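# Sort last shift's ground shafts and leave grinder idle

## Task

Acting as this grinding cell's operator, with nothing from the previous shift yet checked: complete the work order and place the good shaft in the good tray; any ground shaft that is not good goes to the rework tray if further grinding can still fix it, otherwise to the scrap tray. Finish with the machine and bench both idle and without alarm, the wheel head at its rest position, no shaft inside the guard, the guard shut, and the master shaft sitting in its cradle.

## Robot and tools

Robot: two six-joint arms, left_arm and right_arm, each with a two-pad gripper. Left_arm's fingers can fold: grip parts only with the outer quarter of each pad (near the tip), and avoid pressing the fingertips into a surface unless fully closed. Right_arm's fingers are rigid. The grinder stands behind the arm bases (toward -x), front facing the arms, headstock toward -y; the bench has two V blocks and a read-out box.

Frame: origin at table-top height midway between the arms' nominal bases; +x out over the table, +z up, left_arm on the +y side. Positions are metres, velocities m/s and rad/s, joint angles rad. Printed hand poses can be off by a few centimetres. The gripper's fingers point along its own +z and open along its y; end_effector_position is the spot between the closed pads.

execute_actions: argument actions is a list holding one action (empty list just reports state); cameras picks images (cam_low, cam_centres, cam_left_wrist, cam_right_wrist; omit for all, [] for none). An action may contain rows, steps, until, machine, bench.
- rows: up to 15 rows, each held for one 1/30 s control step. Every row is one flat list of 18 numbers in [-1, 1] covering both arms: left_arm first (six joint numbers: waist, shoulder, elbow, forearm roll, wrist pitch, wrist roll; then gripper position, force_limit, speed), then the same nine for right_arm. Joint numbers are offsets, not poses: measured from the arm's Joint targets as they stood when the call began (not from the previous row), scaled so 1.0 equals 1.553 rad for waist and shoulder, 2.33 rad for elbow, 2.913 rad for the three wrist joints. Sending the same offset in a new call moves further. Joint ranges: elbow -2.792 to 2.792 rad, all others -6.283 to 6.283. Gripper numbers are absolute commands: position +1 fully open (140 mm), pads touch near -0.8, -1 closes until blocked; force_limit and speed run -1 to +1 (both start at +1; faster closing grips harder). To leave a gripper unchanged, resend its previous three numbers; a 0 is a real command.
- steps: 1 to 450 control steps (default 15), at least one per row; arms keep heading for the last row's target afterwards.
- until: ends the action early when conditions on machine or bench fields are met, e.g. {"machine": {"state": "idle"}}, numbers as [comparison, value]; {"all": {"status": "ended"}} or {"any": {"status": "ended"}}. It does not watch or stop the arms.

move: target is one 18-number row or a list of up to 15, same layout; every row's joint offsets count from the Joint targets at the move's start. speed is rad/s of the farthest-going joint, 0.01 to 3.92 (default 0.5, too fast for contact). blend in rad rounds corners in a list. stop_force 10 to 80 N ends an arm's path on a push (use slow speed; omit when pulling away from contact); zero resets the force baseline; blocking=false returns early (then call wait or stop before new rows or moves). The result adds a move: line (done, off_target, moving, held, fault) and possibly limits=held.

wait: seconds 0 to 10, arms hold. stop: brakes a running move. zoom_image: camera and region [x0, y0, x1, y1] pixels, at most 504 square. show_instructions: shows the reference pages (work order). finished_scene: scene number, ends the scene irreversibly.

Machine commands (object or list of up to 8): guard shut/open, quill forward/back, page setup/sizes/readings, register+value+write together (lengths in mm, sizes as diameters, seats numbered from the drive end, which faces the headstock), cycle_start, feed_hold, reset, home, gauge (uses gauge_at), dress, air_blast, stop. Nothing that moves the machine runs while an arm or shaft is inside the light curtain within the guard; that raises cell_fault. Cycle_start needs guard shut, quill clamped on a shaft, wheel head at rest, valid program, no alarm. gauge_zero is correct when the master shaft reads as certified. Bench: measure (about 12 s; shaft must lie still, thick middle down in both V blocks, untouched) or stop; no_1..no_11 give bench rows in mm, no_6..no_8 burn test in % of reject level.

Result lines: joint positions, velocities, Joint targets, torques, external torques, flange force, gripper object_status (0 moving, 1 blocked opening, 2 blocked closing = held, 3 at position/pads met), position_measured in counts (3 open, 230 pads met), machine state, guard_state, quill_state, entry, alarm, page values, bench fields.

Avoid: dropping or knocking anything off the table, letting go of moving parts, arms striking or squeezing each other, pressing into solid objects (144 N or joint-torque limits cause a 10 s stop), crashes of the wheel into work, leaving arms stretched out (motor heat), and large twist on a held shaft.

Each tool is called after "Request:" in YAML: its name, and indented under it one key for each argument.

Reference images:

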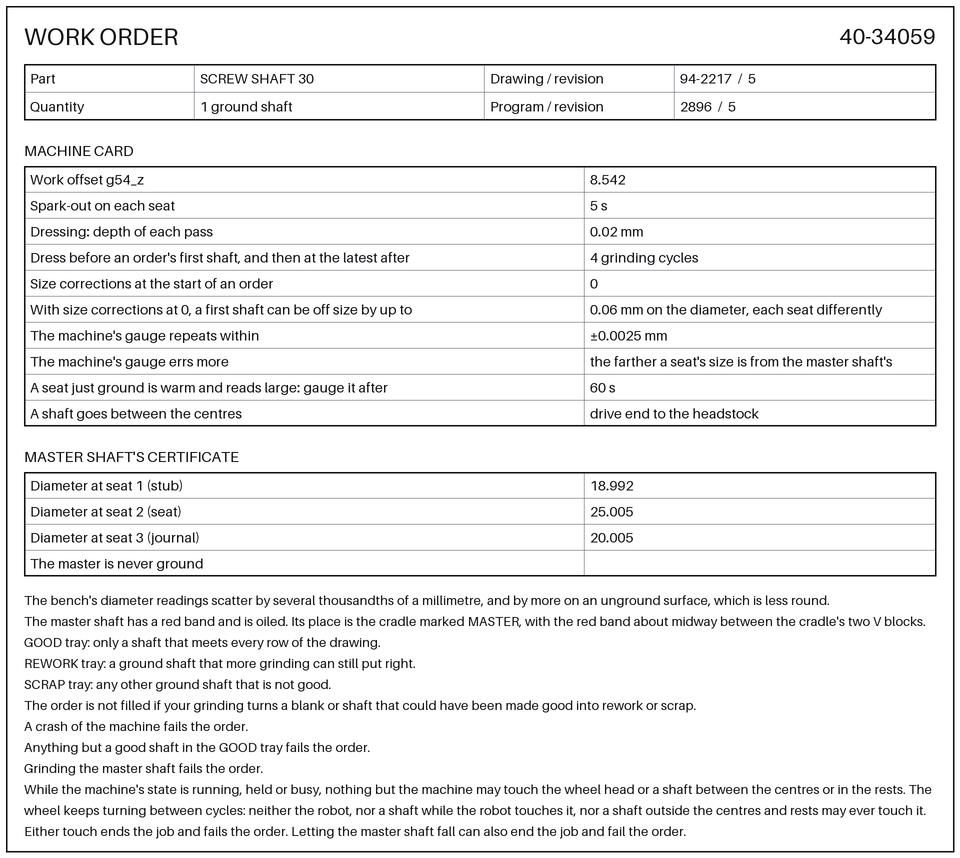

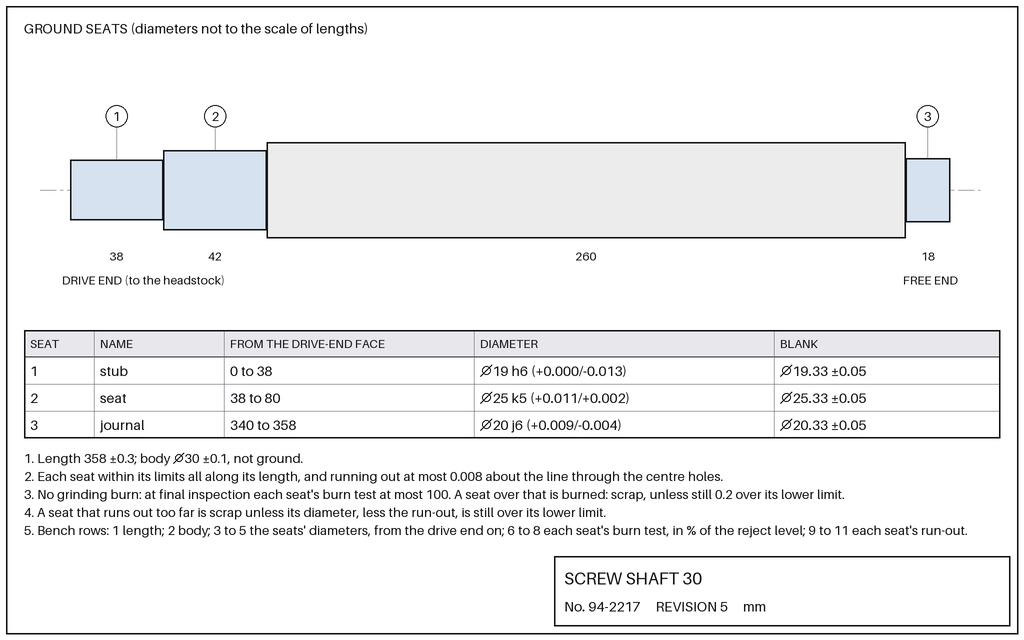

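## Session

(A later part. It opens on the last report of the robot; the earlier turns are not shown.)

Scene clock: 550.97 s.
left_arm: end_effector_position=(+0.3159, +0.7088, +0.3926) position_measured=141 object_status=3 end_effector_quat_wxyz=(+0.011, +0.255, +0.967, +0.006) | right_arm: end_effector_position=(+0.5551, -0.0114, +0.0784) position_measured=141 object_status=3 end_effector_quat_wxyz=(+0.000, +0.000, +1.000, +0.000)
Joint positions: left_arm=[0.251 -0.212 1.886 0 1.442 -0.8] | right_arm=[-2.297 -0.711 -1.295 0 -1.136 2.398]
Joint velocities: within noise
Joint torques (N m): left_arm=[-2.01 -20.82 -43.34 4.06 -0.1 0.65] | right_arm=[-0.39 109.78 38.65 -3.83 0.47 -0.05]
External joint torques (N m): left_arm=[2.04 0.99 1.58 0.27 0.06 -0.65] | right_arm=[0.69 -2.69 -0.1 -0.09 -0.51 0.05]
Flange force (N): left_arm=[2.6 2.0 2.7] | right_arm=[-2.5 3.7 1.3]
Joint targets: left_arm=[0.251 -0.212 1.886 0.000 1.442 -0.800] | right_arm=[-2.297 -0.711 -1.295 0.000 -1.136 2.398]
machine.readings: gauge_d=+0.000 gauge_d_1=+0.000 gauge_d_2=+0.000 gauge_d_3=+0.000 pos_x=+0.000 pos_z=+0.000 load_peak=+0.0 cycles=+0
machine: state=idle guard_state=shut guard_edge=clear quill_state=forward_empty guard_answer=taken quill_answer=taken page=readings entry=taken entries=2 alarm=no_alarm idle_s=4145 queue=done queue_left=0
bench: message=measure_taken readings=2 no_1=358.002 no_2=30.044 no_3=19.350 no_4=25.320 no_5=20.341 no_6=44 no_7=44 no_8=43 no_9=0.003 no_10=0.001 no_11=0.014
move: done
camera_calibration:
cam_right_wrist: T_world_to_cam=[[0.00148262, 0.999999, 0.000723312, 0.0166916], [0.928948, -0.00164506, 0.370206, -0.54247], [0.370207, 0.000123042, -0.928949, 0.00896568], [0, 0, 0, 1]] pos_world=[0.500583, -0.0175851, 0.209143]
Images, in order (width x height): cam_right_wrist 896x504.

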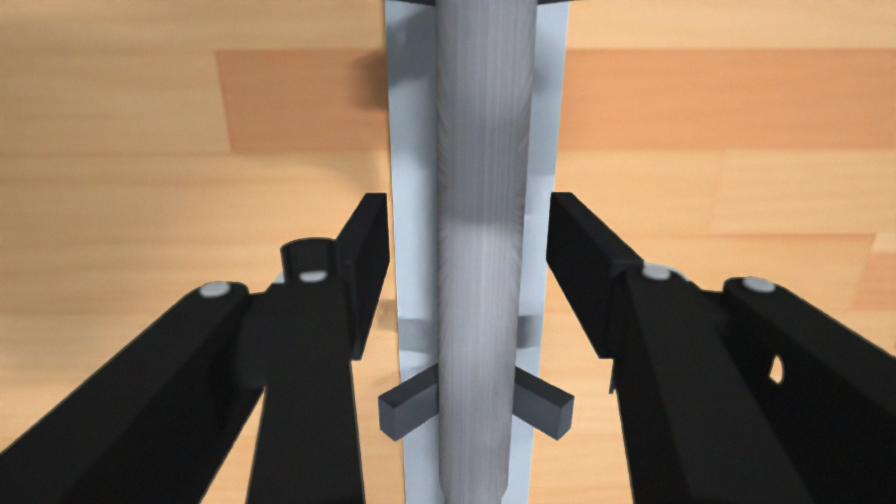

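Request:
move:
  target: [0,0,0,0,0,0,-0.1,1,-0.9,0.0005,-0.0007,0.0008,0,-0.0003,0.0003,-0.1,0.7,-0.9]
  speed: 0.03
  cameras: []

Request:
execute_actions:
  actions:
    - {"rows":[[0,0,0,0,0,0,-0.1,1,-0.9,0,0,0,0,0,0,-1,1,-0.9]],"steps":90}
  cameras: ["cam_right_wrist"]

Scene clock: 572.13 s.
left_arm: end_effector_position=(+0.3159, +0.7088, +0.3926) position_measured=141 object_status=3 end_effector_quat_wxyz=(+0.011, +0.255, +0.967, +0.006) | right_arm: end_effector_position=(+0.5550, -0.0104, +0.0784) position_measured=141 object_status=3 end_effector_quat_wxyz=(+0.000, +0.000, +1.000, +0.000)
Joint positions: left_arm=[0.251 -0.212 1.886 0 1.442 -0.8] | right_arm=[-2.296 -0.712 -1.293 0 -1.137 2.399]
Joint velocities: within noise
Joint torques (N m): left_arm=[-1.94 -20.34 -43.4 4.09 -0.14 0.7] | right_arm=[-0.68 109.95 38.59 -3.79 0.43 -0.07]
External joint torques (N m): left_arm=[1.95 0.62 1.71 0.22 0.09 -0.7] | right_arm=[0.93 -3.24 -0.18 -0.12 -0.47 0.07]
Flange force (N): left_arm=[2.9 1.1 2.7] | right_arm=[-2.7 4.3 1.8]
Joint targets: left_arm=[0.251 -0.212 1.886 0.000 1.442 -0.800] | right_arm=[-2.296 -0.712 -1.293 0.000 -1.137 2.399]
machine.readings: gauge_d=+0.000 gauge_d_1=+0.000 gauge_d_2=+0.000 gauge_d_3=+0.000 pos_x=+0.000 pos_z=+0.000 load_peak=+0.0 cycles=+0
machine: state=idle guard_state=shut guard_edge=clear quill_state=forward_empty guard_answer=taken quill_answer=taken page=readings entry=taken entries=2 alarm=no_alarm idle_s=4166 queue=done queue_left=0
bench: message=measure_taken readings=2 no_1=358.002 no_2=30.044 no_3=19.350 no_4=25.320 no_5=20.341 no_6=44 no_7=44 no_8=43 no_9=0.003 no_10=0.001 no_11=0.014
move: done
No camera images: "cameras" was empty.

Scene clock: 575.33 s.
left_arm: end_effector_position=(+0.3159, +0.7088, +0.3926) position_measured=141 object_status=3 end_effector_quat_wxyz=(+0.011, +0.255, +0.967, +0.006) | right_arm: end_effector_position=(+0.5550, -0.0104, +0.0784) position_measured=189 object_status=2 end_effector_quat_wxyz=(+0.000, +0.000, +1.000, +0.000)
Joint positions: left_arm=[0.251 -0.212 1.886 0 1.442 -0.8] | right_arm=[-2.296 -0.712 -1.293 0 -1.137 2.399]
Joint velocities: within noise
Joint torques (N m): left_arm=[-2.48 -20.49 -43.5 4.05 -0.12 0.7] | right_arm=[-47.03 74.71 -15.04 -20.78 -23.29 -0.43]
External joint torques (N m): left_arm=[2.53 0.63 1.82 0.27 0.07 -0.7] | right_arm=[47.41 31.72 53.45 16.87 23.26 0.43]
Flange force (N): left_arm=[3.9 2.0 3.0] | right_arm=[-10.5 85.1 -27.2]
Joint targets: left_arm=[0.251 -0.212 1.886 0.000 1.442 -0.800] | right_arm=[-2.296 -0.712 -1.293 0.000 -1.137 2.399]
machine.readings: gauge_d=+0.000 gauge_d_1=+0.000 gauge_d_2=+0.000 gauge_d_3=+0.000 pos_x=+0.000 pos_z=+0.000 load_peak=+0.0 cycles=+0
machine: state=idle guard_state=shut guard_edge=clear quill_state=forward_empty guard_answer=taken quill_answer=taken page=readings entry=taken entries=2 alarm=no_alarm idle_s=4170 queue=done queue_left=0
bench: message=measure_taken readings=2 no_1=358.002 no_2=30.044 no_3=19.350 no_4=25.320 no_5=20.341 no_6=44 no_7=44 no_8=43 no_9=0.003 no_10=0.001 no_11=0.014
camera_calibration:
cam_right_wrist: T_world_to_cam=[[0.00164704, 0.999998, 0.000571533, 0.0156413], [0.928996, -0.00174161, 0.370086, -0.542339], [0.370086, -0.0000785942, -0.928997, 0.00897653], [0, 0, 0, 1]] pos_world=[0.500483, -0.0165851, 0.209042]
Images, in order (width x height): cam_right_wrist 896x504.

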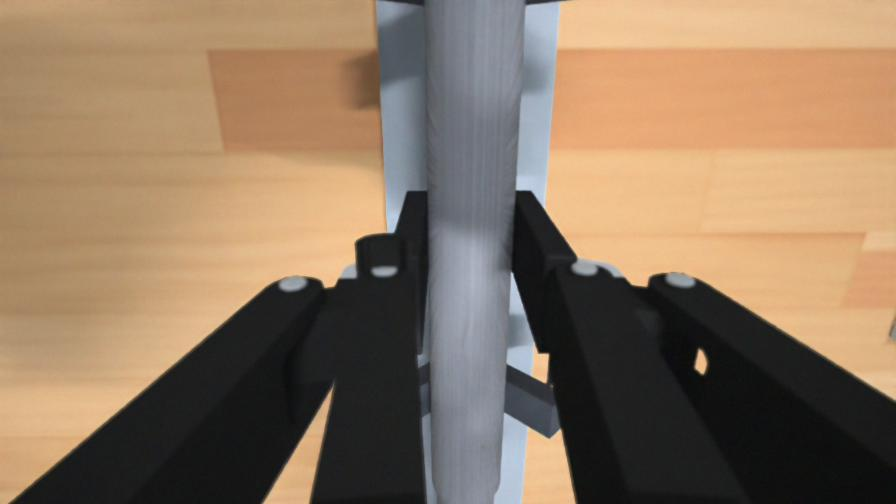

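Request:
move:
  target: [0,0,0,0,0,0,-0.1,1,-0.9,0.0009,-0.0012,0.0014,0,-0.0006,0.0005,-1,1,-0.9]
  speed: 0.03
  cameras: ["cam_right_wrist"]

Scene clock: 588.13 s.
left_arm: end_effector_position=(+0.3159, +0.7088, +0.3926) position_measured=141 object_status=3 end_effector_quat_wxyz=(+0.011, +0.255, +0.967, +0.006) | right_arm: end_effector_position=(+0.5549, -0.0089, +0.0782) position_measured=189 object_status=2 end_effector_quat_wxyz=(+0.000, +0.000, +1.000, +0.000)
Joint positions: left_arm=[0.251 -0.212 1.886 0 1.442 -0.8] | right_arm=[-2.294 -0.714 -1.29 0 -1.139 2.4]
Joint velocities: within noise
Joint torques (N m): left_arm=[-2.43 -20.4 -43.54 4.04 -0.09 0.67] | right_arm=[-18.29 83.46 7.42 -10.15 -10.78 -0.39]
External joint torques (N m): left_arm=[2.55 -0.01 1.74 0.28 0.05 -0.67] | right_arm=[18.63 23.22 30.97 6.24 10.74 0.39]
Flange force (N): left_arm=[4.6 1.4 2.7] | right_arm=[-10.3 40.0 -23.0]
Joint targets: left_arm=[0.251 -0.212 1.886 0.000 1.442 -0.800] | right_arm=[-2.294 -0.714 -1.290 0.000 -1.138 2.400]
machine.readings: gauge_d=+0.000 gauge_d_1=+0.000 gauge_d_2=+0.000 gauge_d_3=+0.000 pos_x=+0.000 pos_z=+0.000 load_peak=+0.0 cycles=+0
machine: state=idle guard_state=shut guard_edge=clear quill_state=forward_empty guard_answer=taken quill_answer=taken page=readings entry=taken entries=2 alarm=no_alarm idle_s=4182 queue=done queue_left=0
bench: message=measure_taken readings=2 no_1=358.002 no_2=30.044 no_3=19.350 no_4=25.320 no_5=20.341 no_6=44 no_7=44 no_8=43 no_9=0.003 no_10=0.001 no_11=0.014
move: done
camera_calibration:
cam_right_wrist: T_world_to_cam=[[0.00167484, 0.999999, -0.0000607148, 0.014161], [0.929112, -0.00153367, 0.369794, -0.5422], [0.369794, -0.000675758, -0.929114, 0.00908186], [0, 0, 0, 1]] pos_world=[0.500382, -0.0149864, 0.208941]
Images, in order (width x height): cam_right_wrist 896x504.

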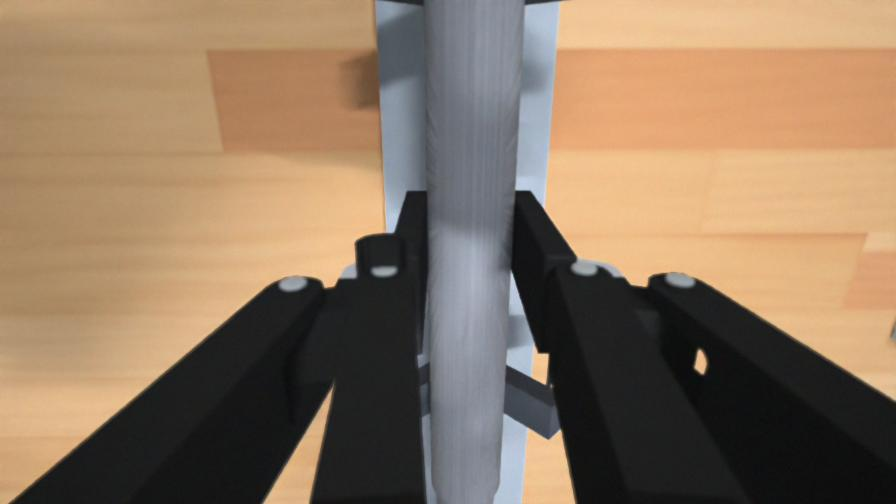

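Request:
move:
  target:
    - [0,0,0,0,0,0,-0.1,1,-0.9,0.0006,-0.0009,0.0011,0,-0.0004,0.0004,-1,1,-0.9]
    - [0,0,0,0,0,0,-0.1,1,-0.9,0.0006,0.0036,0.0042,0,-0.0053,0.0004,-1,1,-0.9]
    - [0,0,0,0,0,0,-0.1,1,-0.9,0.0006,0.0639,0.1031,0,-0.1165,0.0004,-1,1,-0.9]
  speed: [0.02,0.03,0.3]
  cameras: ["cam_right_wrist"]

Scene clock: 616.37 s.
left_arm: end_effector_position=(+0.3159, +0.7088, +0.3926) position_measured=141 object_status=3 end_effector_quat_wxyz=(+0.011, +0.255, +0.967, +0.006) | right_arm: end_effector_position=(+0.5547, -0.0076, +0.2987) position_measured=189 object_status=2 end_effector_quat_wxyz=(+0.000, +0.000, +1.000, +0.000)
Joint positions: left_arm=[0.251 -0.212 1.886 0 1.442 -0.8] | right_arm=[-2.293 -0.615 -1.05 0 -1.478 2.402]
Joint velocities: within noise
Joint torques (N m): left_arm=[-2.63 -20.74 -43.4 4.05 -0.09 0.66] | right_arm=[-0.58 121.77 51.96 -4.25 0.45 -0.17]
External joint torques (N m): left_arm=[2.71 0.55 1.57 0.28 0.05 -0.66] | right_arm=[0.87 -19.16 -9.74 -0.04 -0.49 0.17]
Flange force (N): left_arm=[4.1 2.6 2.6] | right_arm=[-3.7 5.4 17.2]
Joint targets: left_arm=[0.251 -0.212 1.886 0.000 1.442 -0.800] | right_arm=[-2.293 -0.615 -1.050 0.000 -1.478 2.402]
machine.readings: gauge_d=+0.000 gauge_d_1=+0.000 gauge_d_2=+0.000 gauge_d_3=+0.000 pos_x=+0.000 pos_z=+0.000 load_peak=+0.0 cycles=+0
machine: state=idle guard_state=shut guard_edge=clear quill_state=forward_empty guard_answer=taken quill_answer=taken page=readings entry=taken entries=2 alarm=no_alarm idle_s=4210 queue=done queue_left=0
bench: message=measure_taken readings=2 no_1=358.002 no_2=30.044 no_3=19.350 no_4=25.320 no_5=20.341 no_6=44 no_7=44 no_8=43 no_9=0.003 no_10=0.001 no_11=0.014
move: done
camera_calibration:
cam_right_wrist: T_world_to_cam=[[0.00190594, 0.999998, 0.000456519, 0.0125354], [0.928996, -0.00193957, 0.370085, -0.623681], [0.370085, -0.000281257, -0.928998, 0.213706], [0, 0, 0, 1]] pos_world=[0.500284, -0.0136849, 0.429342]
Images, in order (width x height): cam_right_wrist 896x504.

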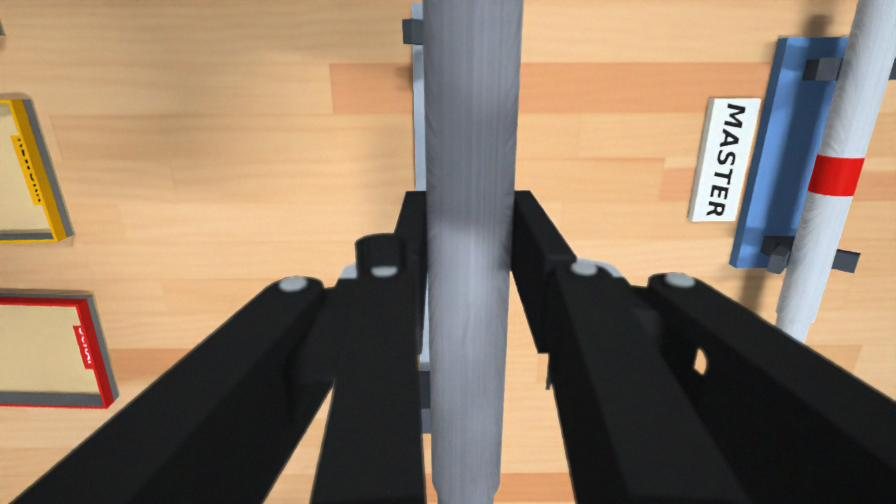

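Request:
move:
  target: [0,0,0,0,0,0,-0.1,1,-0.9,0.5103,0.3525,-0.2096,0,-0.0204,-0.8863,-1,1,-0.9]
  speed: 0.9
  cameras: ["cam_low","cam_centres"]

Request:
execute_actions:
  actions:
    - {"machine":[{"quill":"back","page":"readings"},{"guard":"open"}],"steps":210}
  cameras: ["cam_low","cam_centres"]

Scene clock: 636.00 s.
left_arm: end_effector_position=(+0.3159, +0.7088, +0.3926) position_measured=141 object_status=3 end_effector_quat_wxyz=(+0.011, +0.255, +0.967, +0.006) | right_arm: end_effector_position=(-0.0842, -0.0585, +0.4437) position_measured=189 object_status=2 end_effector_quat_wxyz=(+0.000, +0.993, +0.116, +0.000)
Joint positions: left_arm=[0.251 -0.212 1.886 0 1.442 -0.8] | right_arm=[-1.501 -0.067 -1.538 0 -1.537 -0.18]
Joint velocities: within noise
Joint torques (N m): left_arm=[-2.56 -20.44 -43.52 4.06 -0.13 0.61] | right_arm=[-0.96 61.84 52.3 -4.41 0.51 -0.04]
External joint torques (N m): left_arm=[2.63 0.38 1.73 0.27 0.09 -0.6] | right_arm=[1.09 -12.49 -9.91 0.01 -0.51 0.04]
Flange force (N): left_arm=[4.4 2.1 2.7] | right_arm=[-1.1 -3.3 16.9]
Joint targets: left_arm=[0.251 -0.212 1.886 0.000 1.442 -0.800] | right_arm=[-1.501 -0.067 -1.538 0.000 -1.537 -0.180]
machine.readings: gauge_d=+0.000 gauge_d_1=+0.000 gauge_d_2=+0.000 gauge_d_3=+0.000 pos_x=+0.000 pos_z=+0.000 load_peak=+0.0 cycles=+0
machine: state=idle guard_state=shut guard_edge=clear quill_state=forward_empty guard_answer=taken quill_answer=taken page=readings entry=taken entries=2 alarm=no_alarm idle_s=4230 queue=done queue_left=0
bench: message=measure_taken readings=2 no_1=358.002 no_2=30.044 no_3=19.350 no_4=25.320 no_5=20.341 no_6=44 no_7=44 no_8=43 no_9=0.003 no_10=0.001 no_11=0.014
move: done
Images, in order (width x height): cam_low 896x504, cam_centres 896x504.

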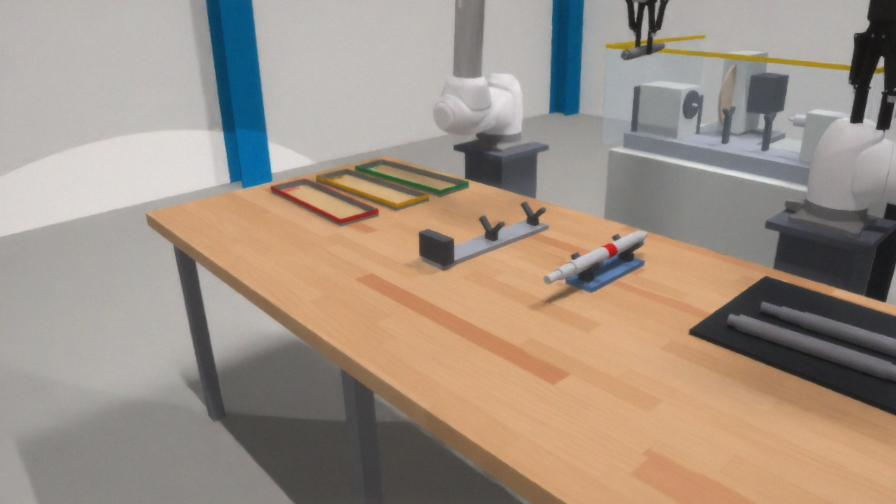

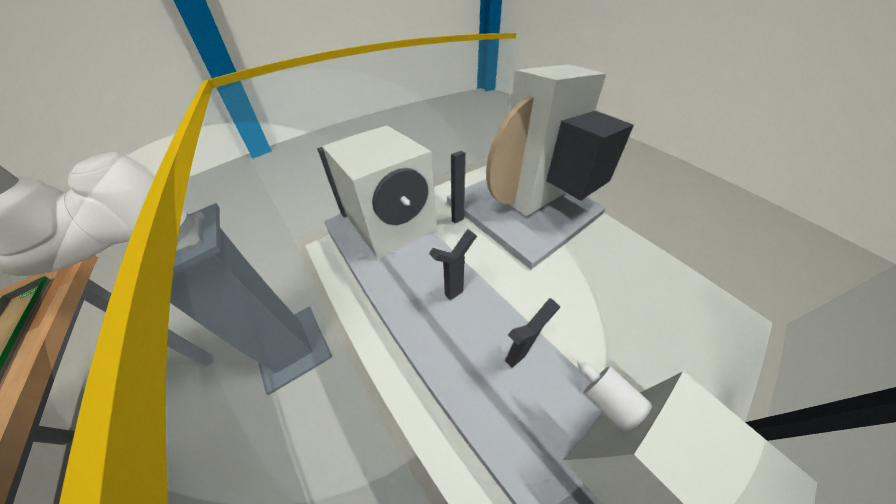

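Scene clock: 643.20 s.
left_arm: end_effector_position=(+0.3159, +0.7088, +0.3926) position_measured=141 object_status=3 end_effector_quat_wxyz=(+0.011, +0.255, +0.967, +0.006) | right_arm: end_effector_position=(-0.0842, -0.0585, +0.4437) position_measured=189 object_status=2 end_effector_quat_wxyz=(+0.000, +0.993, +0.116, +0.000)
Joint positions: left_arm=[0.251 -0.212 1.886 0 1.442 -0.8] | right_arm=[-1.501 -0.067 -1.538 0 -1.537 -0.18]
Joint velocities: within noise
Joint torques (N m): left_arm=[-2.27 -20.66 -43.51 4.05 -0.1 0.71] | right_arm=[-1.27 62.55 52.54 -4.19 0.51 -0.11]
External joint torques (N m): left_arm=[2.41 0.32 1.76 0.28 0.07 -0.71] | right_arm=[1.4 -13.14 -10.1 -0.21 -0.51 0.11]
Flange force (N): left_arm=[4.0 1.5 2.8] | right_arm=[-1.6 -4.1 17.3]
Joint targets: left_arm=[0.251 -0.212 1.886 0.000 1.442 -0.800] | right_arm=[-1.501 -0.067 -1.538 0.000 -1.537 -0.180]
Tool commands: left_gripper/position=-0.1 left_gripper/force_limit=+1.0 left_gripper/speed=-0.9 right_gripper/position=-1.0 right_gripper/force_limit=+1.0 right_gripper/speed=-0.9
machine.readings: gauge_d=+0.000 gauge_d_1=+0.000 gauge_d_2=+0.000 gauge_d_3=+0.000 pos_x=+0.000 pos_z=+0.000 load_peak=+0.0 cycles=+0
machine: state=idle guard_state=open guard_edge=clear quill_state=back guard_answer=taken quill_answer=taken page=readings entry=taken entries=2 alarm=no_alarm idle_s=4237 queue=done queue_left=0
bench: message=measure_taken readings=2 no_1=358.002 no_2=30.044 no_3=19.350 no_4=25.320 no_5=20.341 no_6=44 no_7=44 no_8=43 no_9=0.003 no_10=0.001 no_11=0.014
Images, in order (width x height): cam_low 896x504, cam_centres 896x504.

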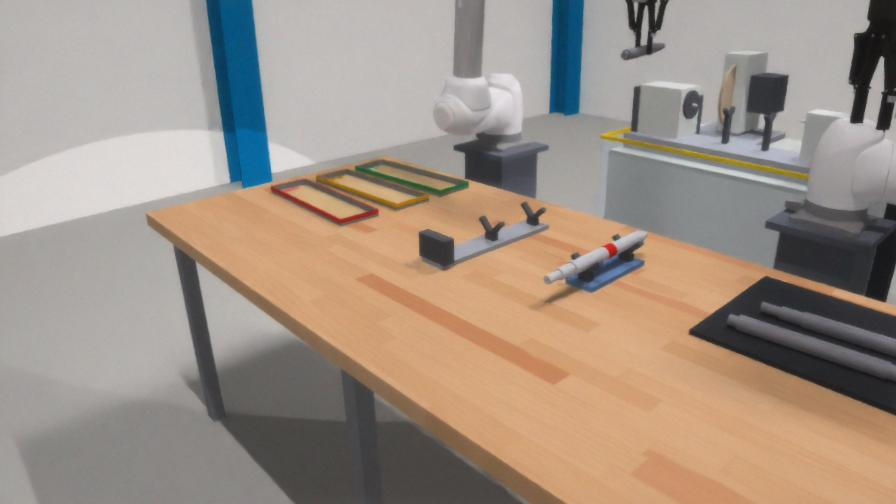

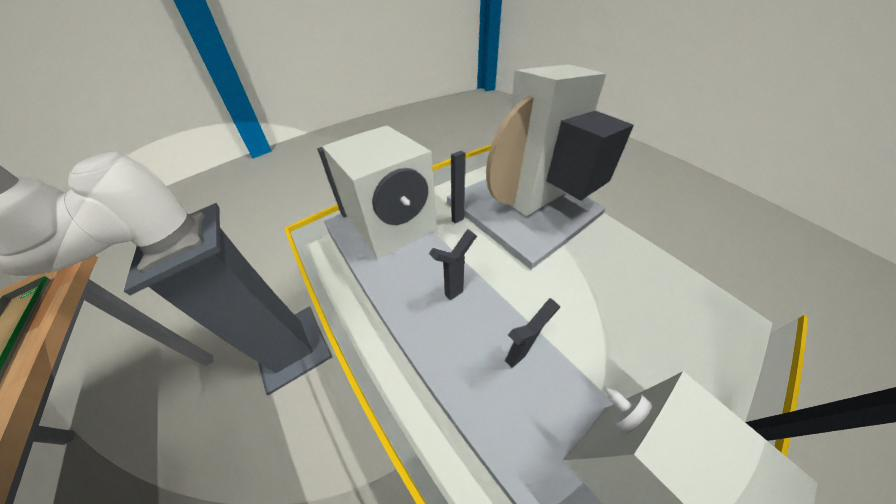

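Request:
move:
  target: [0,0,0,0,0,0,-0.1,1,-0.9,0.4151,-0.335,0.2837,0,-0.0482,-0.238,-1,1,-0.9]
  speed: 0.6

Scene clock: 667.57 s.
left_arm: end_effector_position=(+0.3159, +0.7088, +0.3926) position_measured=141 object_status=3 end_effector_quat_wxyz=(+0.011, +0.255, +0.967, +0.006) | right_arm: end_effector_position=(-0.6382, +0.0517, +0.4197) position_measured=189 object_status=2 end_effector_quat_wxyz=(+0.000, +0.707, +0.707, +0.000)
Joint positions: left_arm=[0.251 -0.212 1.886 0 1.442 -0.8] | right_arm=[-0.856 -0.587 -0.877 0 -1.678 -0.873]
Joint velocities: within noise
Joint torques (N m): left_arm=[-2.39 -20.23 -43.56 4.06 -0.04 0.66] | right_arm=[-1.67 118.19 52.38 -4.2 0.47 -0.12]
External joint torques (N m): left_arm=[2.47 0.11 1.83 0.26 0 -0.66] | right_arm=[1.76 -17.85 -9.99 -0.19 -0.43 0.12]
Flange force (N): left_arm=[4.4 1.3 3.0] | right_arm=[1.9 -4.1 16.8]
Joint targets: left_arm=[0.251 -0.212 1.886 0.000 1.442 -0.800] | right_arm=[-0.856 -0.587 -0.877 0.000 -1.678 -0.873]
machine.readings: gauge_d=+0.000 gauge_d_1=+0.000 gauge_d_2=+0.000 gauge_d_3=+0.000 pos_x=+0.000 pos_z=+0.000 load_peak=+0.0 cycles=+0
machine: state=idle guard_state=open guard_edge=clear quill_state=back guard_answer=taken quill_answer=taken page=readings entry=taken entries=2 alarm=no_alarm idle_s=4261 queue=done queue_left=0
bench: message=measure_taken readings=2 no_1=358.002 no_2=30.044 no_3=19.350 no_4=25.320 no_5=20.341 no_6=44 no_7=44 no_8=43 no_9=0.003 no_10=0.001 no_11=0.014
move: done
camera_calibration:
cam_left_wrist: T_world_to_cam=[[0.500291, 0.865572, 0.0222219, -0.771766], [0.79704, -0.470403, 0.378746, -0.0701122], [0.338285, -0.171771, -0.925234, 0.519129], [0, 0, 0, 1]] pos_world=[0.266376, 0.72421, 0.52402]
cam_right_wrist: T_world_to_cam=[[0.999997, -0.00213564, 0.000973459, 0.644073], [-0.0023443, -0.928914, 0.370289, -0.106539], [0.000113455, -0.37029, -0.928916, 0.550663], [0, 0, 0, 1]] pos_world=[-0.644383, 0.106315, 0.550343]

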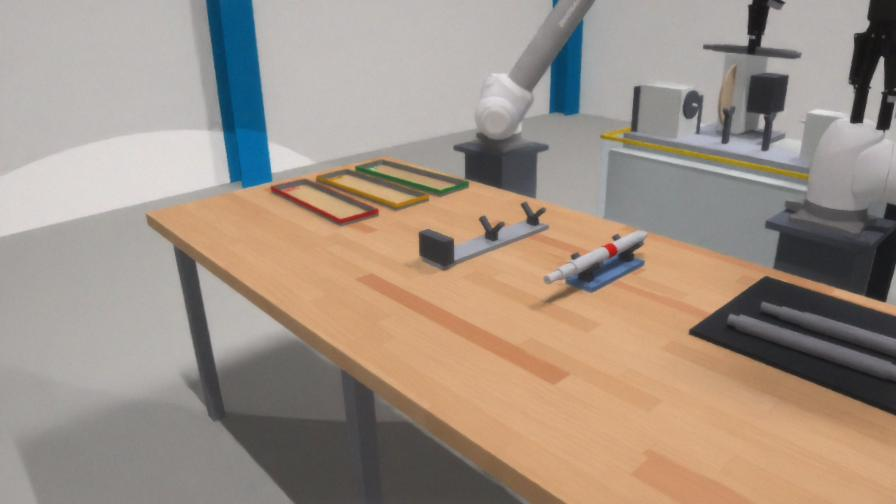

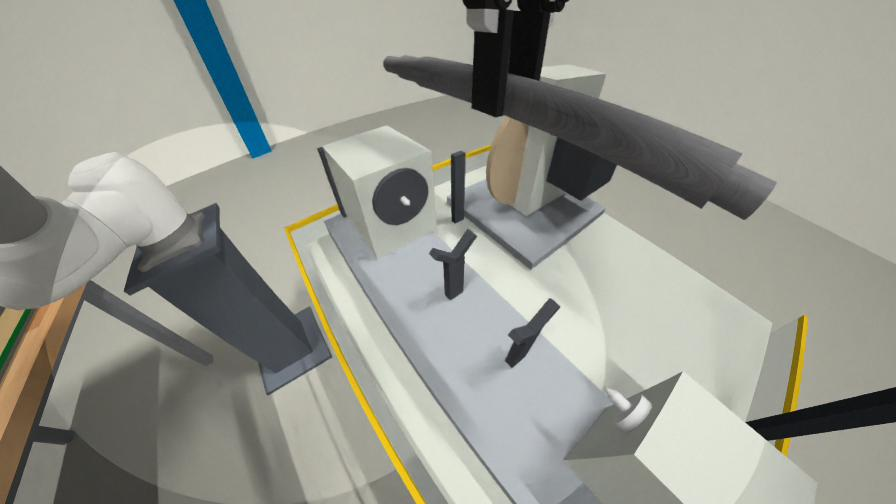

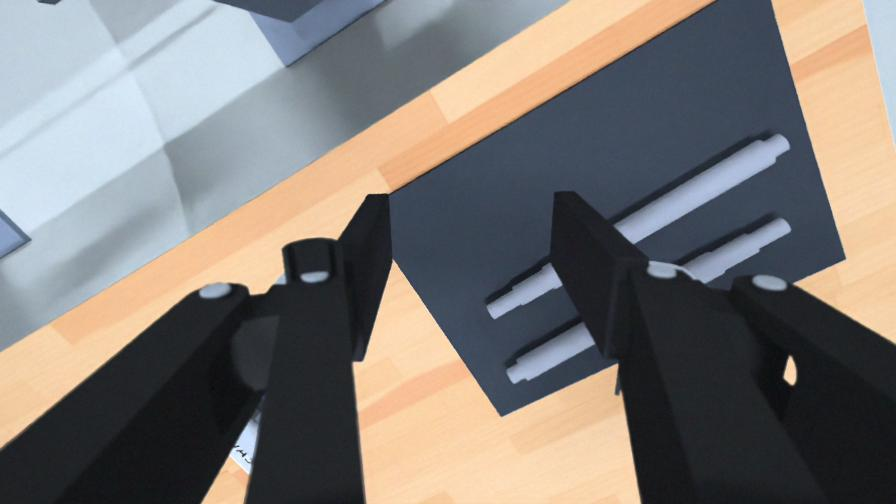

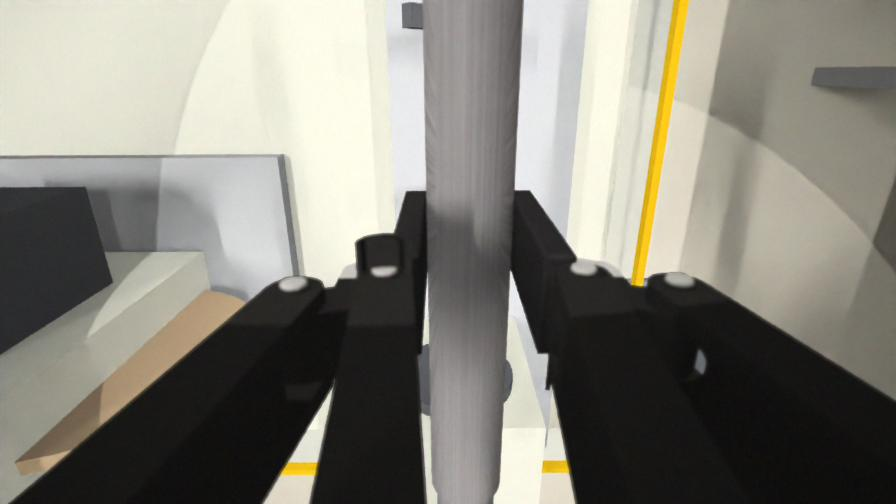

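Request:
zoom_image:
  camera: "cam_right_wrist"
  region: [280, 280, 600, 480]

Request:
zoom_image:
  camera: "cam_centres"
  region: [360, 150, 660, 430]

Scaled by 1.575 from the camera's 896x504 image, which has a finer 1280x720 frame.

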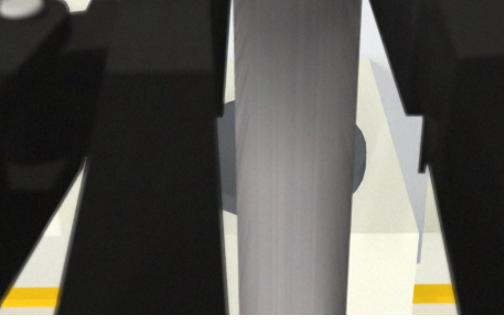

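Scaled by 1.680 from the camera's 896x504 image, which has a finer 1280x720 frame.

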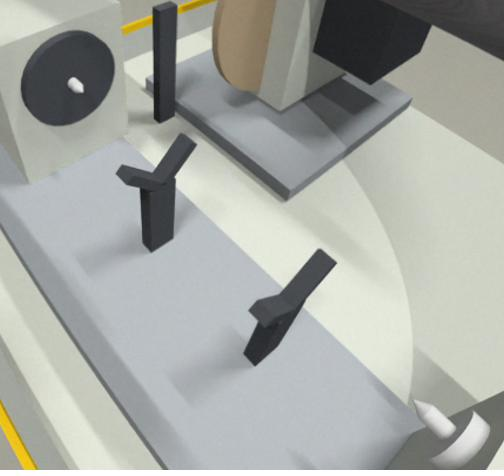

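Request:
move:
  target: [0,0,0,0,0,0,-0.1,1,-0.9,0,-0.0067,-0.1161,0,0.0965,0,-1,1,-0.9]
  speed: 0.3
  cameras: ["cam_centres","cam_right_wrist"]

Scene clock: 760.57 s.
left_arm: end_effector_position=(+0.3159, +0.7088, +0.3926) position_measured=141 object_status=3 end_effector_quat_wxyz=(+0.011, +0.255, +0.967, +0.006) | right_arm: end_effector_position=(-0.6385, +0.0517, +0.2595) position_measured=189 object_status=2 end_effector_quat_wxyz=(+0.000, +0.707, +0.707, +0.000)
Joint positions: left_arm=[0.251 -0.212 1.886 0 1.442 -0.8] | right_arm=[-0.856 -0.598 -1.147 0 -1.396 -0.873]
Joint velocities: within noise
Joint torques (N m): left_arm=[-2 -20.7 -43.4 4.05 -0.13 0.69] | right_arm=[-0.81 119.33 51.58 -4.26 0.49 -0.03]
External joint torques (N m): left_arm=[2.04 0.83 1.72 0.27 0.08 -0.68] | right_arm=[0.86 -18.65 -9.74 -0.07 -0.45 0.03]
Flange force (N): left_arm=[2.8 1.6 2.8] | right_arm=[3.5 -4.0 17.8]
Joint targets: left_arm=[0.251 -0.212 1.886 0.000 1.442 -0.800] | right_arm=[-0.856 -0.598 -1.147 0.000 -1.396 -0.873]
machine.readings: gauge_d=+0.000 gauge_d_1=+0.000 gauge_d_2=+0.000 gauge_d_3=+0.000 pos_x=+0.000 pos_z=+0.000 load_peak=+0.0 cycles=+0
machine: state=idle guard_state=open guard_edge=clear quill_state=back guard_answer=taken quill_answer=taken page=readings entry=taken entries=2 alarm=no_alarm idle_s=4353 queue=done queue_left=0
bench: message=measure_taken readings=2 no_1=358.002 no_2=30.044 no_3=19.350 no_4=25.320 no_5=20.341 no_6=44 no_7=44 no_8=43 no_9=0.003 no_10=0.001 no_11=0.014
move: done
camera_calibration:
cam_right_wrist: T_world_to_cam=[[0.999998, -0.0018913, 0.000772754, 0.644482], [-0.002043, -0.928914, 0.370291, -0.0471547], [0.0000174908, -0.370292, -0.928916, 0.401844], [0, 0, 0, 1]] pos_world=[-0.644584, 0.106216, 0.390242]
Images, in order (width x height): cam_centres 896x504, cam_right_wrist 896x504.

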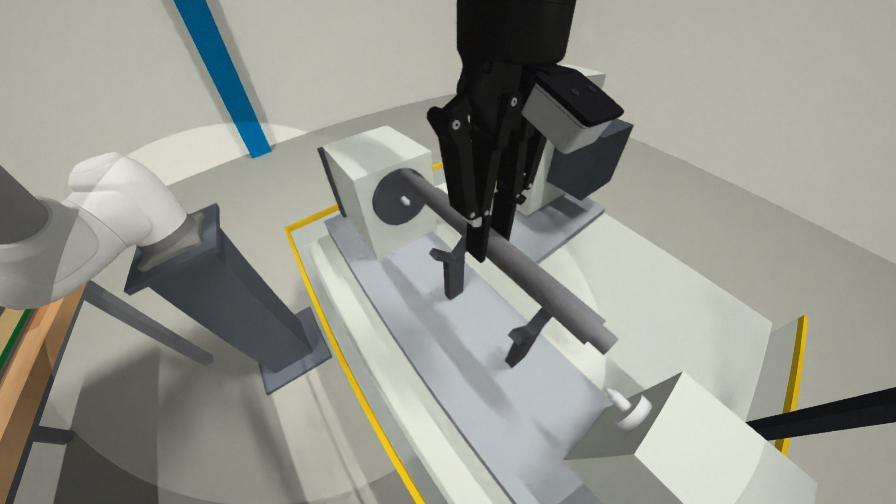

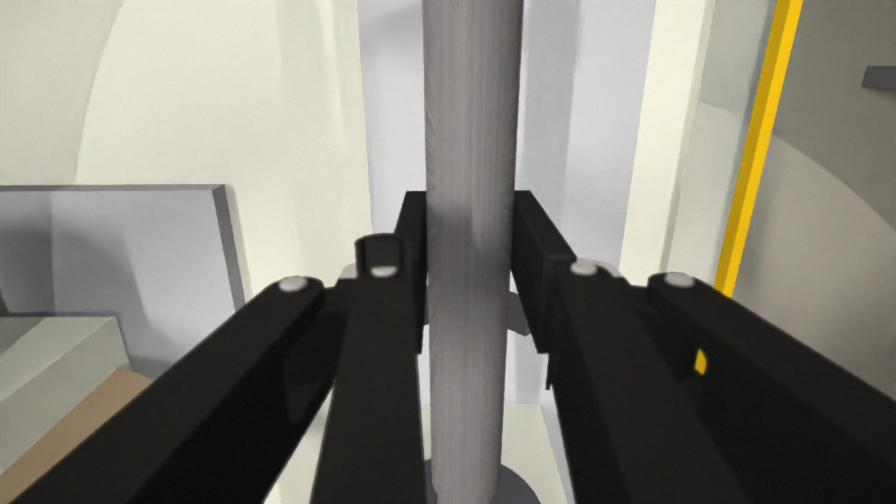

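Request:
zoom_image:
  camera: "cam_right_wrist"
  region: [360, 270, 600, 504]

Request:
zoom_image:
  camera: "cam_centres"
  region: [360, 130, 660, 430]

Scaled by 2.100 from the camera's 896x504 image, which has a finer 1280x720 frame.

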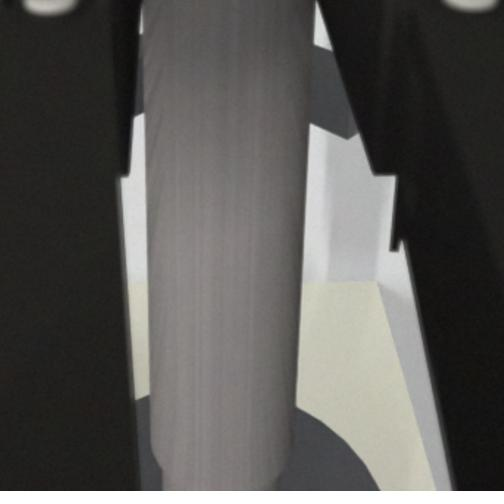

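Scaled by 1.680 from the camera's 896x504 image, which has a finer 1280x720 frame.

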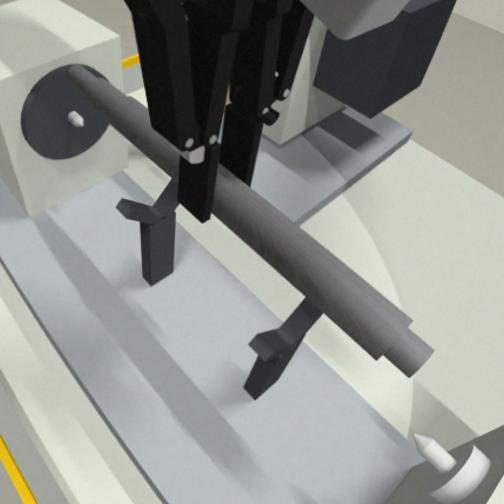

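Request:
move:
  target:
    - [0,0,0,0,0,0,-0.1,1,-0.9,-0.0013,-0.009,-0.0256,0,0.0252,-0.0007,-1,1,-0.9]
    - [0,0,0,0,0,0,-0.1,1,-0.9,-0.0013,-0.0195,-0.0418,0,0.0438,-0.0007,-1,1,-0.9]
  speed: [0.1,0.015]
  stop_force: 12
  cameras: ["cam_centres","cam_right_wrist"]

Scene clock: 808.47 s.
left_arm: end_effector_position=(+0.3159, +0.7088, +0.3926) position_measured=141 object_status=3 end_effector_quat_wxyz=(+0.011, +0.255, +0.967, +0.006) | right_arm: end_effector_position=(-0.6362, +0.0518, +0.2034) position_measured=189 object_status=2 end_effector_quat_wxyz=(+0.000, +0.707, +0.707, +0.000)
Joint positions: left_arm=[0.251 -0.212 1.886 0 1.442 -0.8] | right_arm=[-0.858 -0.617 -1.219 0 -1.306 -0.875]
Joint velocities: within noise
Joint torques (N m): left_arm=[-2.21 -20.33 -43.41 4.04 -0.11 0.67] | right_arm=[-4.13 104.56 40.51 -5.41 -0.22 0.1]
External joint torques (N m): left_arm=[2.33 -0.07 1.55 0.29 0.07 -0.66] | right_arm=[4.24 -3.02 0.57 1.17 0.25 -0.1]
Flange force (N): left_arm=[4.2 1.1 2.4] | right_arm=[2.0 -7.4 1.1]
Joint targets: left_arm=[0.251 -0.212 1.886 0.000 1.442 -0.800] | right_arm=[-0.858 -0.617 -1.219 0.000 -1.306 -0.875]
machine.readings: gauge_d=+0.000 gauge_d_1=+0.000 gauge_d_2=+0.000 gauge_d_3=+0.000 pos_x=+0.000 pos_z=+0.000 load_peak=+0.0 cycles=+0
machine: state=idle guard_state=open guard_edge=clear quill_state=back guard_answer=taken quill_answer=taken page=readings entry=taken entries=2 alarm=no_alarm idle_s=4400 queue=done queue_left=0
bench: message=measure_taken readings=2 no_1=358.002 no_2=30.044 no_3=19.350 no_4=25.320 no_5=20.341 no_6=44 no_7=44 no_8=43 no_9=0.003 no_10=0.001 no_11=0.014
move: contact (right_arm); path passed 1 of 2 targets; right_arm: the wrist pitch is farthest, 0.037 rad from its target
camera_calibration:
cam_right_wrist: T_world_to_cam=[[0.999998, -0.0018338, 0.000643043, 0.642264], [-0.00194158, -0.928996, 0.370085, -0.0261405], [-0.0000812767, -0.370085, -0.928998, 0.349712], [0, 0, 0, 1]] pos_world=[-0.642285, 0.106316, 0.334143]
Images, in order (width x height): cam_centres 896x504, cam_right_wrist 896x504.

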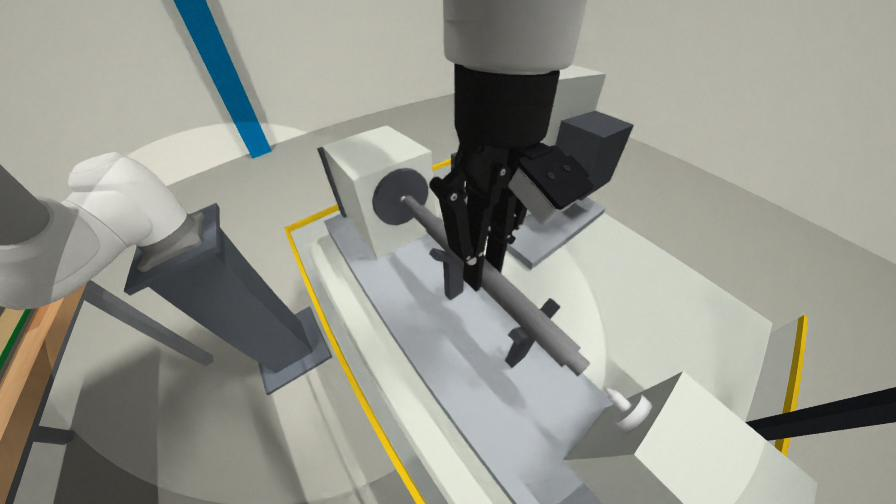

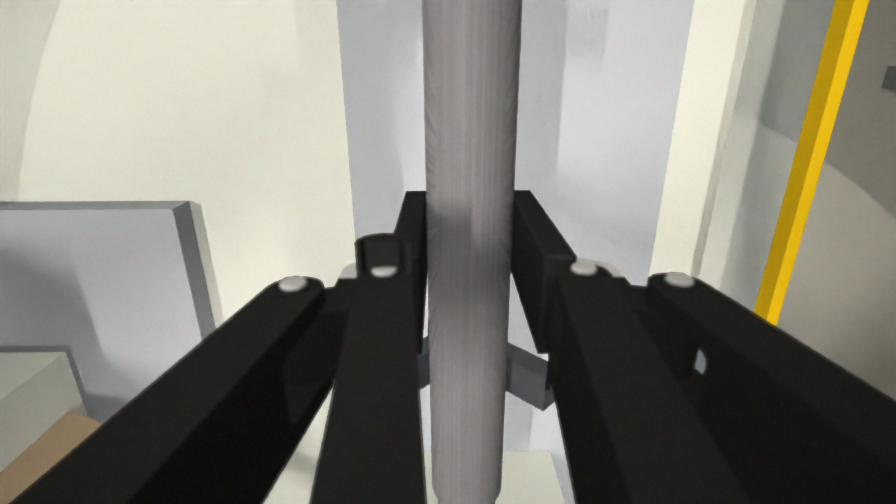

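Request:
zoom_image:
  camera: "cam_centres"
  region: [360, 160, 640, 400]

Request:
zoom_image:
  camera: "cam_right_wrist"
  region: [380, 280, 600, 504]

Scaled by 1.800 from the camera's 896x504 image, which has a finer 1280x720 frame.

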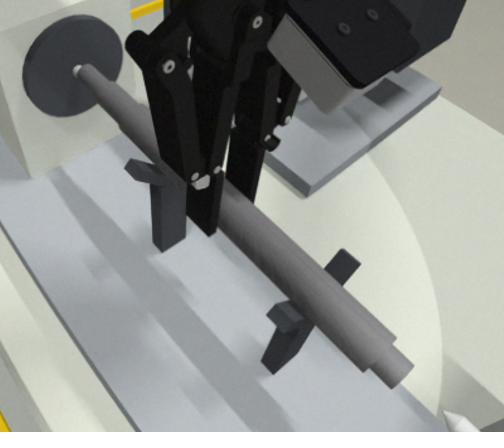

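Scaled by 2.250 from the camera's 896x504 image, which has a finer 1280x720 frame.

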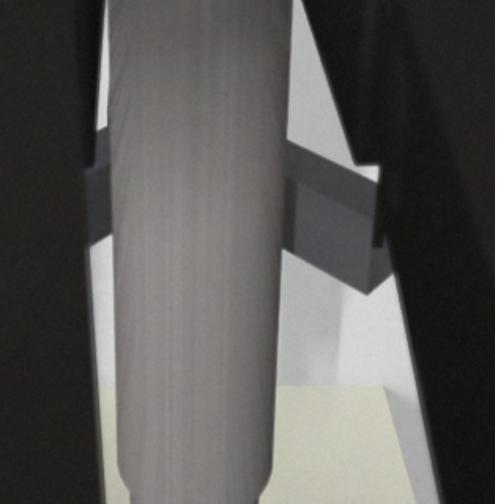

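Request:
move:
  target:
    - [0,0,0,0,0,0,-0.1,1,-0.9,0,0.0018,0.0028,0,-0.0032,0,-1,1,-0.9]
    - [0,0,0,0,0,0,-0.1,1,-0.9,-0.0051,-0.0101,0.0186,0,-0.0094,-0.0027,-1,1,-0.9]
  speed: [0.02,0.05]
  cameras: ["cam_centres","cam_right_wrist"]

Request:
zoom_image:
  camera: "cam_centres"
  region: [360, 160, 640, 400]

Scene clock: 852.23 s.
left_arm: end_effector_position=(+0.3159, +0.7088, +0.3926) position_measured=141 object_status=3 end_effector_quat_wxyz=(+0.011, +0.255, +0.967, +0.006) | right_arm: end_effector_position=(-0.6380, +0.0653, +0.2127) position_measured=189 object_status=2 end_effector_quat_wxyz=(+0.000, +0.707, +0.707, +0.000)
Joint positions: left_arm=[0.251 -0.212 1.886 0 1.442 -0.8] | right_arm=[-0.866 -0.633 -1.176 0 -1.333 -0.883]
Joint velocities: within noise
Joint torques (N m): left_arm=[-2.67 -20.33 -43.43 4.09 -0.11 0.67] | right_arm=[-0.48 121.65 51.04 -4.11 0.48 -0.08]
External joint torques (N m): left_arm=[2.73 0.31 1.63 0.24 0.07 -0.67] | right_arm=[0.58 -18.77 -9.86 -0.14 -0.45 0.08]
Flange force (N): left_arm=[4.5 2.2 2.6] | right_arm=[3.0 -3.2 18.4]
Joint targets: left_arm=[0.251 -0.212 1.886 0.000 1.442 -0.800] | right_arm=[-0.866 -0.633 -1.176 0.000 -1.333 -0.883]
machine.readings: gauge_d=+0.000 gauge_d_1=+0.000 gauge_d_2=+0.000 gauge_d_3=+0.000 pos_x=+0.000 pos_z=+0.000 load_peak=+0.0 cycles=+0
machine: state=idle guard_state=open guard_edge=clear quill_state=back guard_answer=taken quill_answer=taken page=readings entry=taken entries=2 alarm=no_alarm idle_s=4444 queue=done queue_left=0
bench: message=measure_taken readings=2 no_1=358.002 no_2=30.044 no_3=19.350 no_4=25.320 no_5=20.341 no_6=44 no_7=44 no_8=43 no_9=0.003 no_10=0.001 no_11=0.014
move: done
camera_calibration:
cam_right_wrist: T_world_to_cam=[[0.999998, -0.00190557, 0.000456402, 0.644155], [-0.00193923, -0.929065, 0.369912, -0.0170678], [-0.000280866, -0.369912, -0.929067, 0.363185], [0, 0, 0, 1]] pos_world=[-0.644085, 0.119717, 0.343442]
Images, in order (width x height): cam_centres 896x504, cam_right_wrist 896x504.

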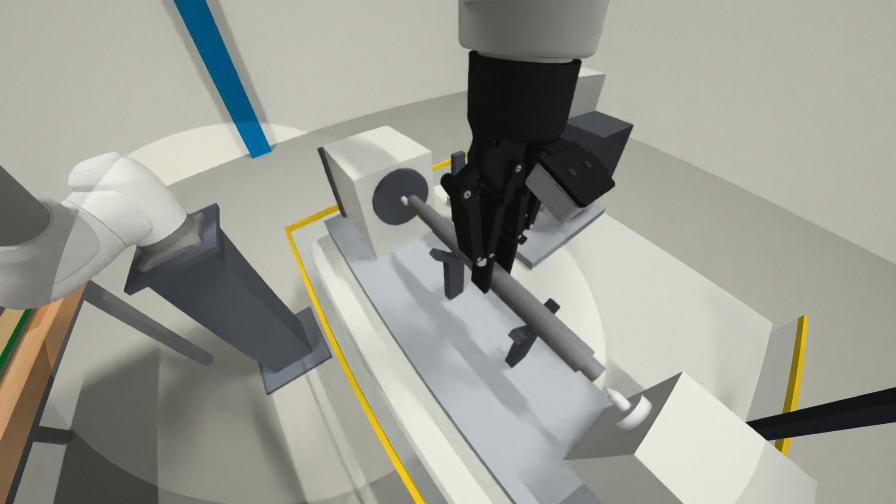

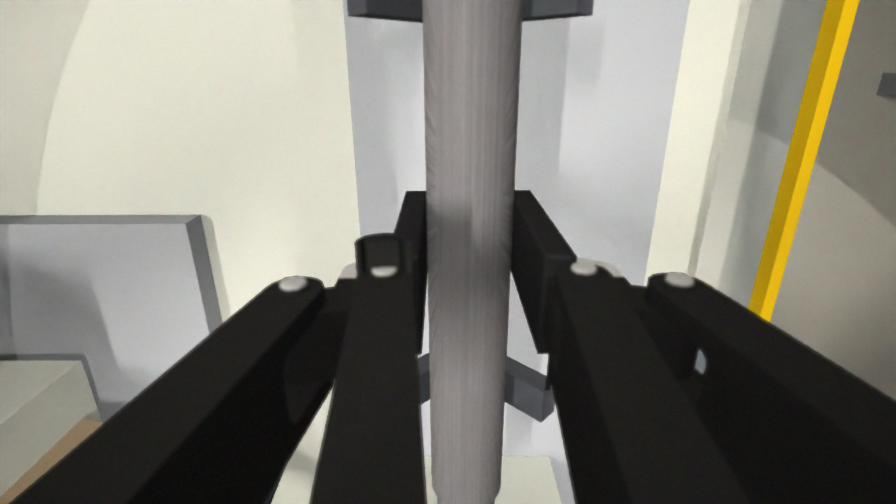

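Scaled by 1.800 from the camera's 896x504 image, which has a finer 1280x720 frame.

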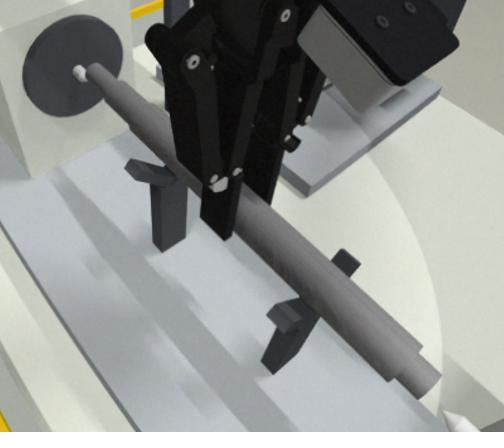

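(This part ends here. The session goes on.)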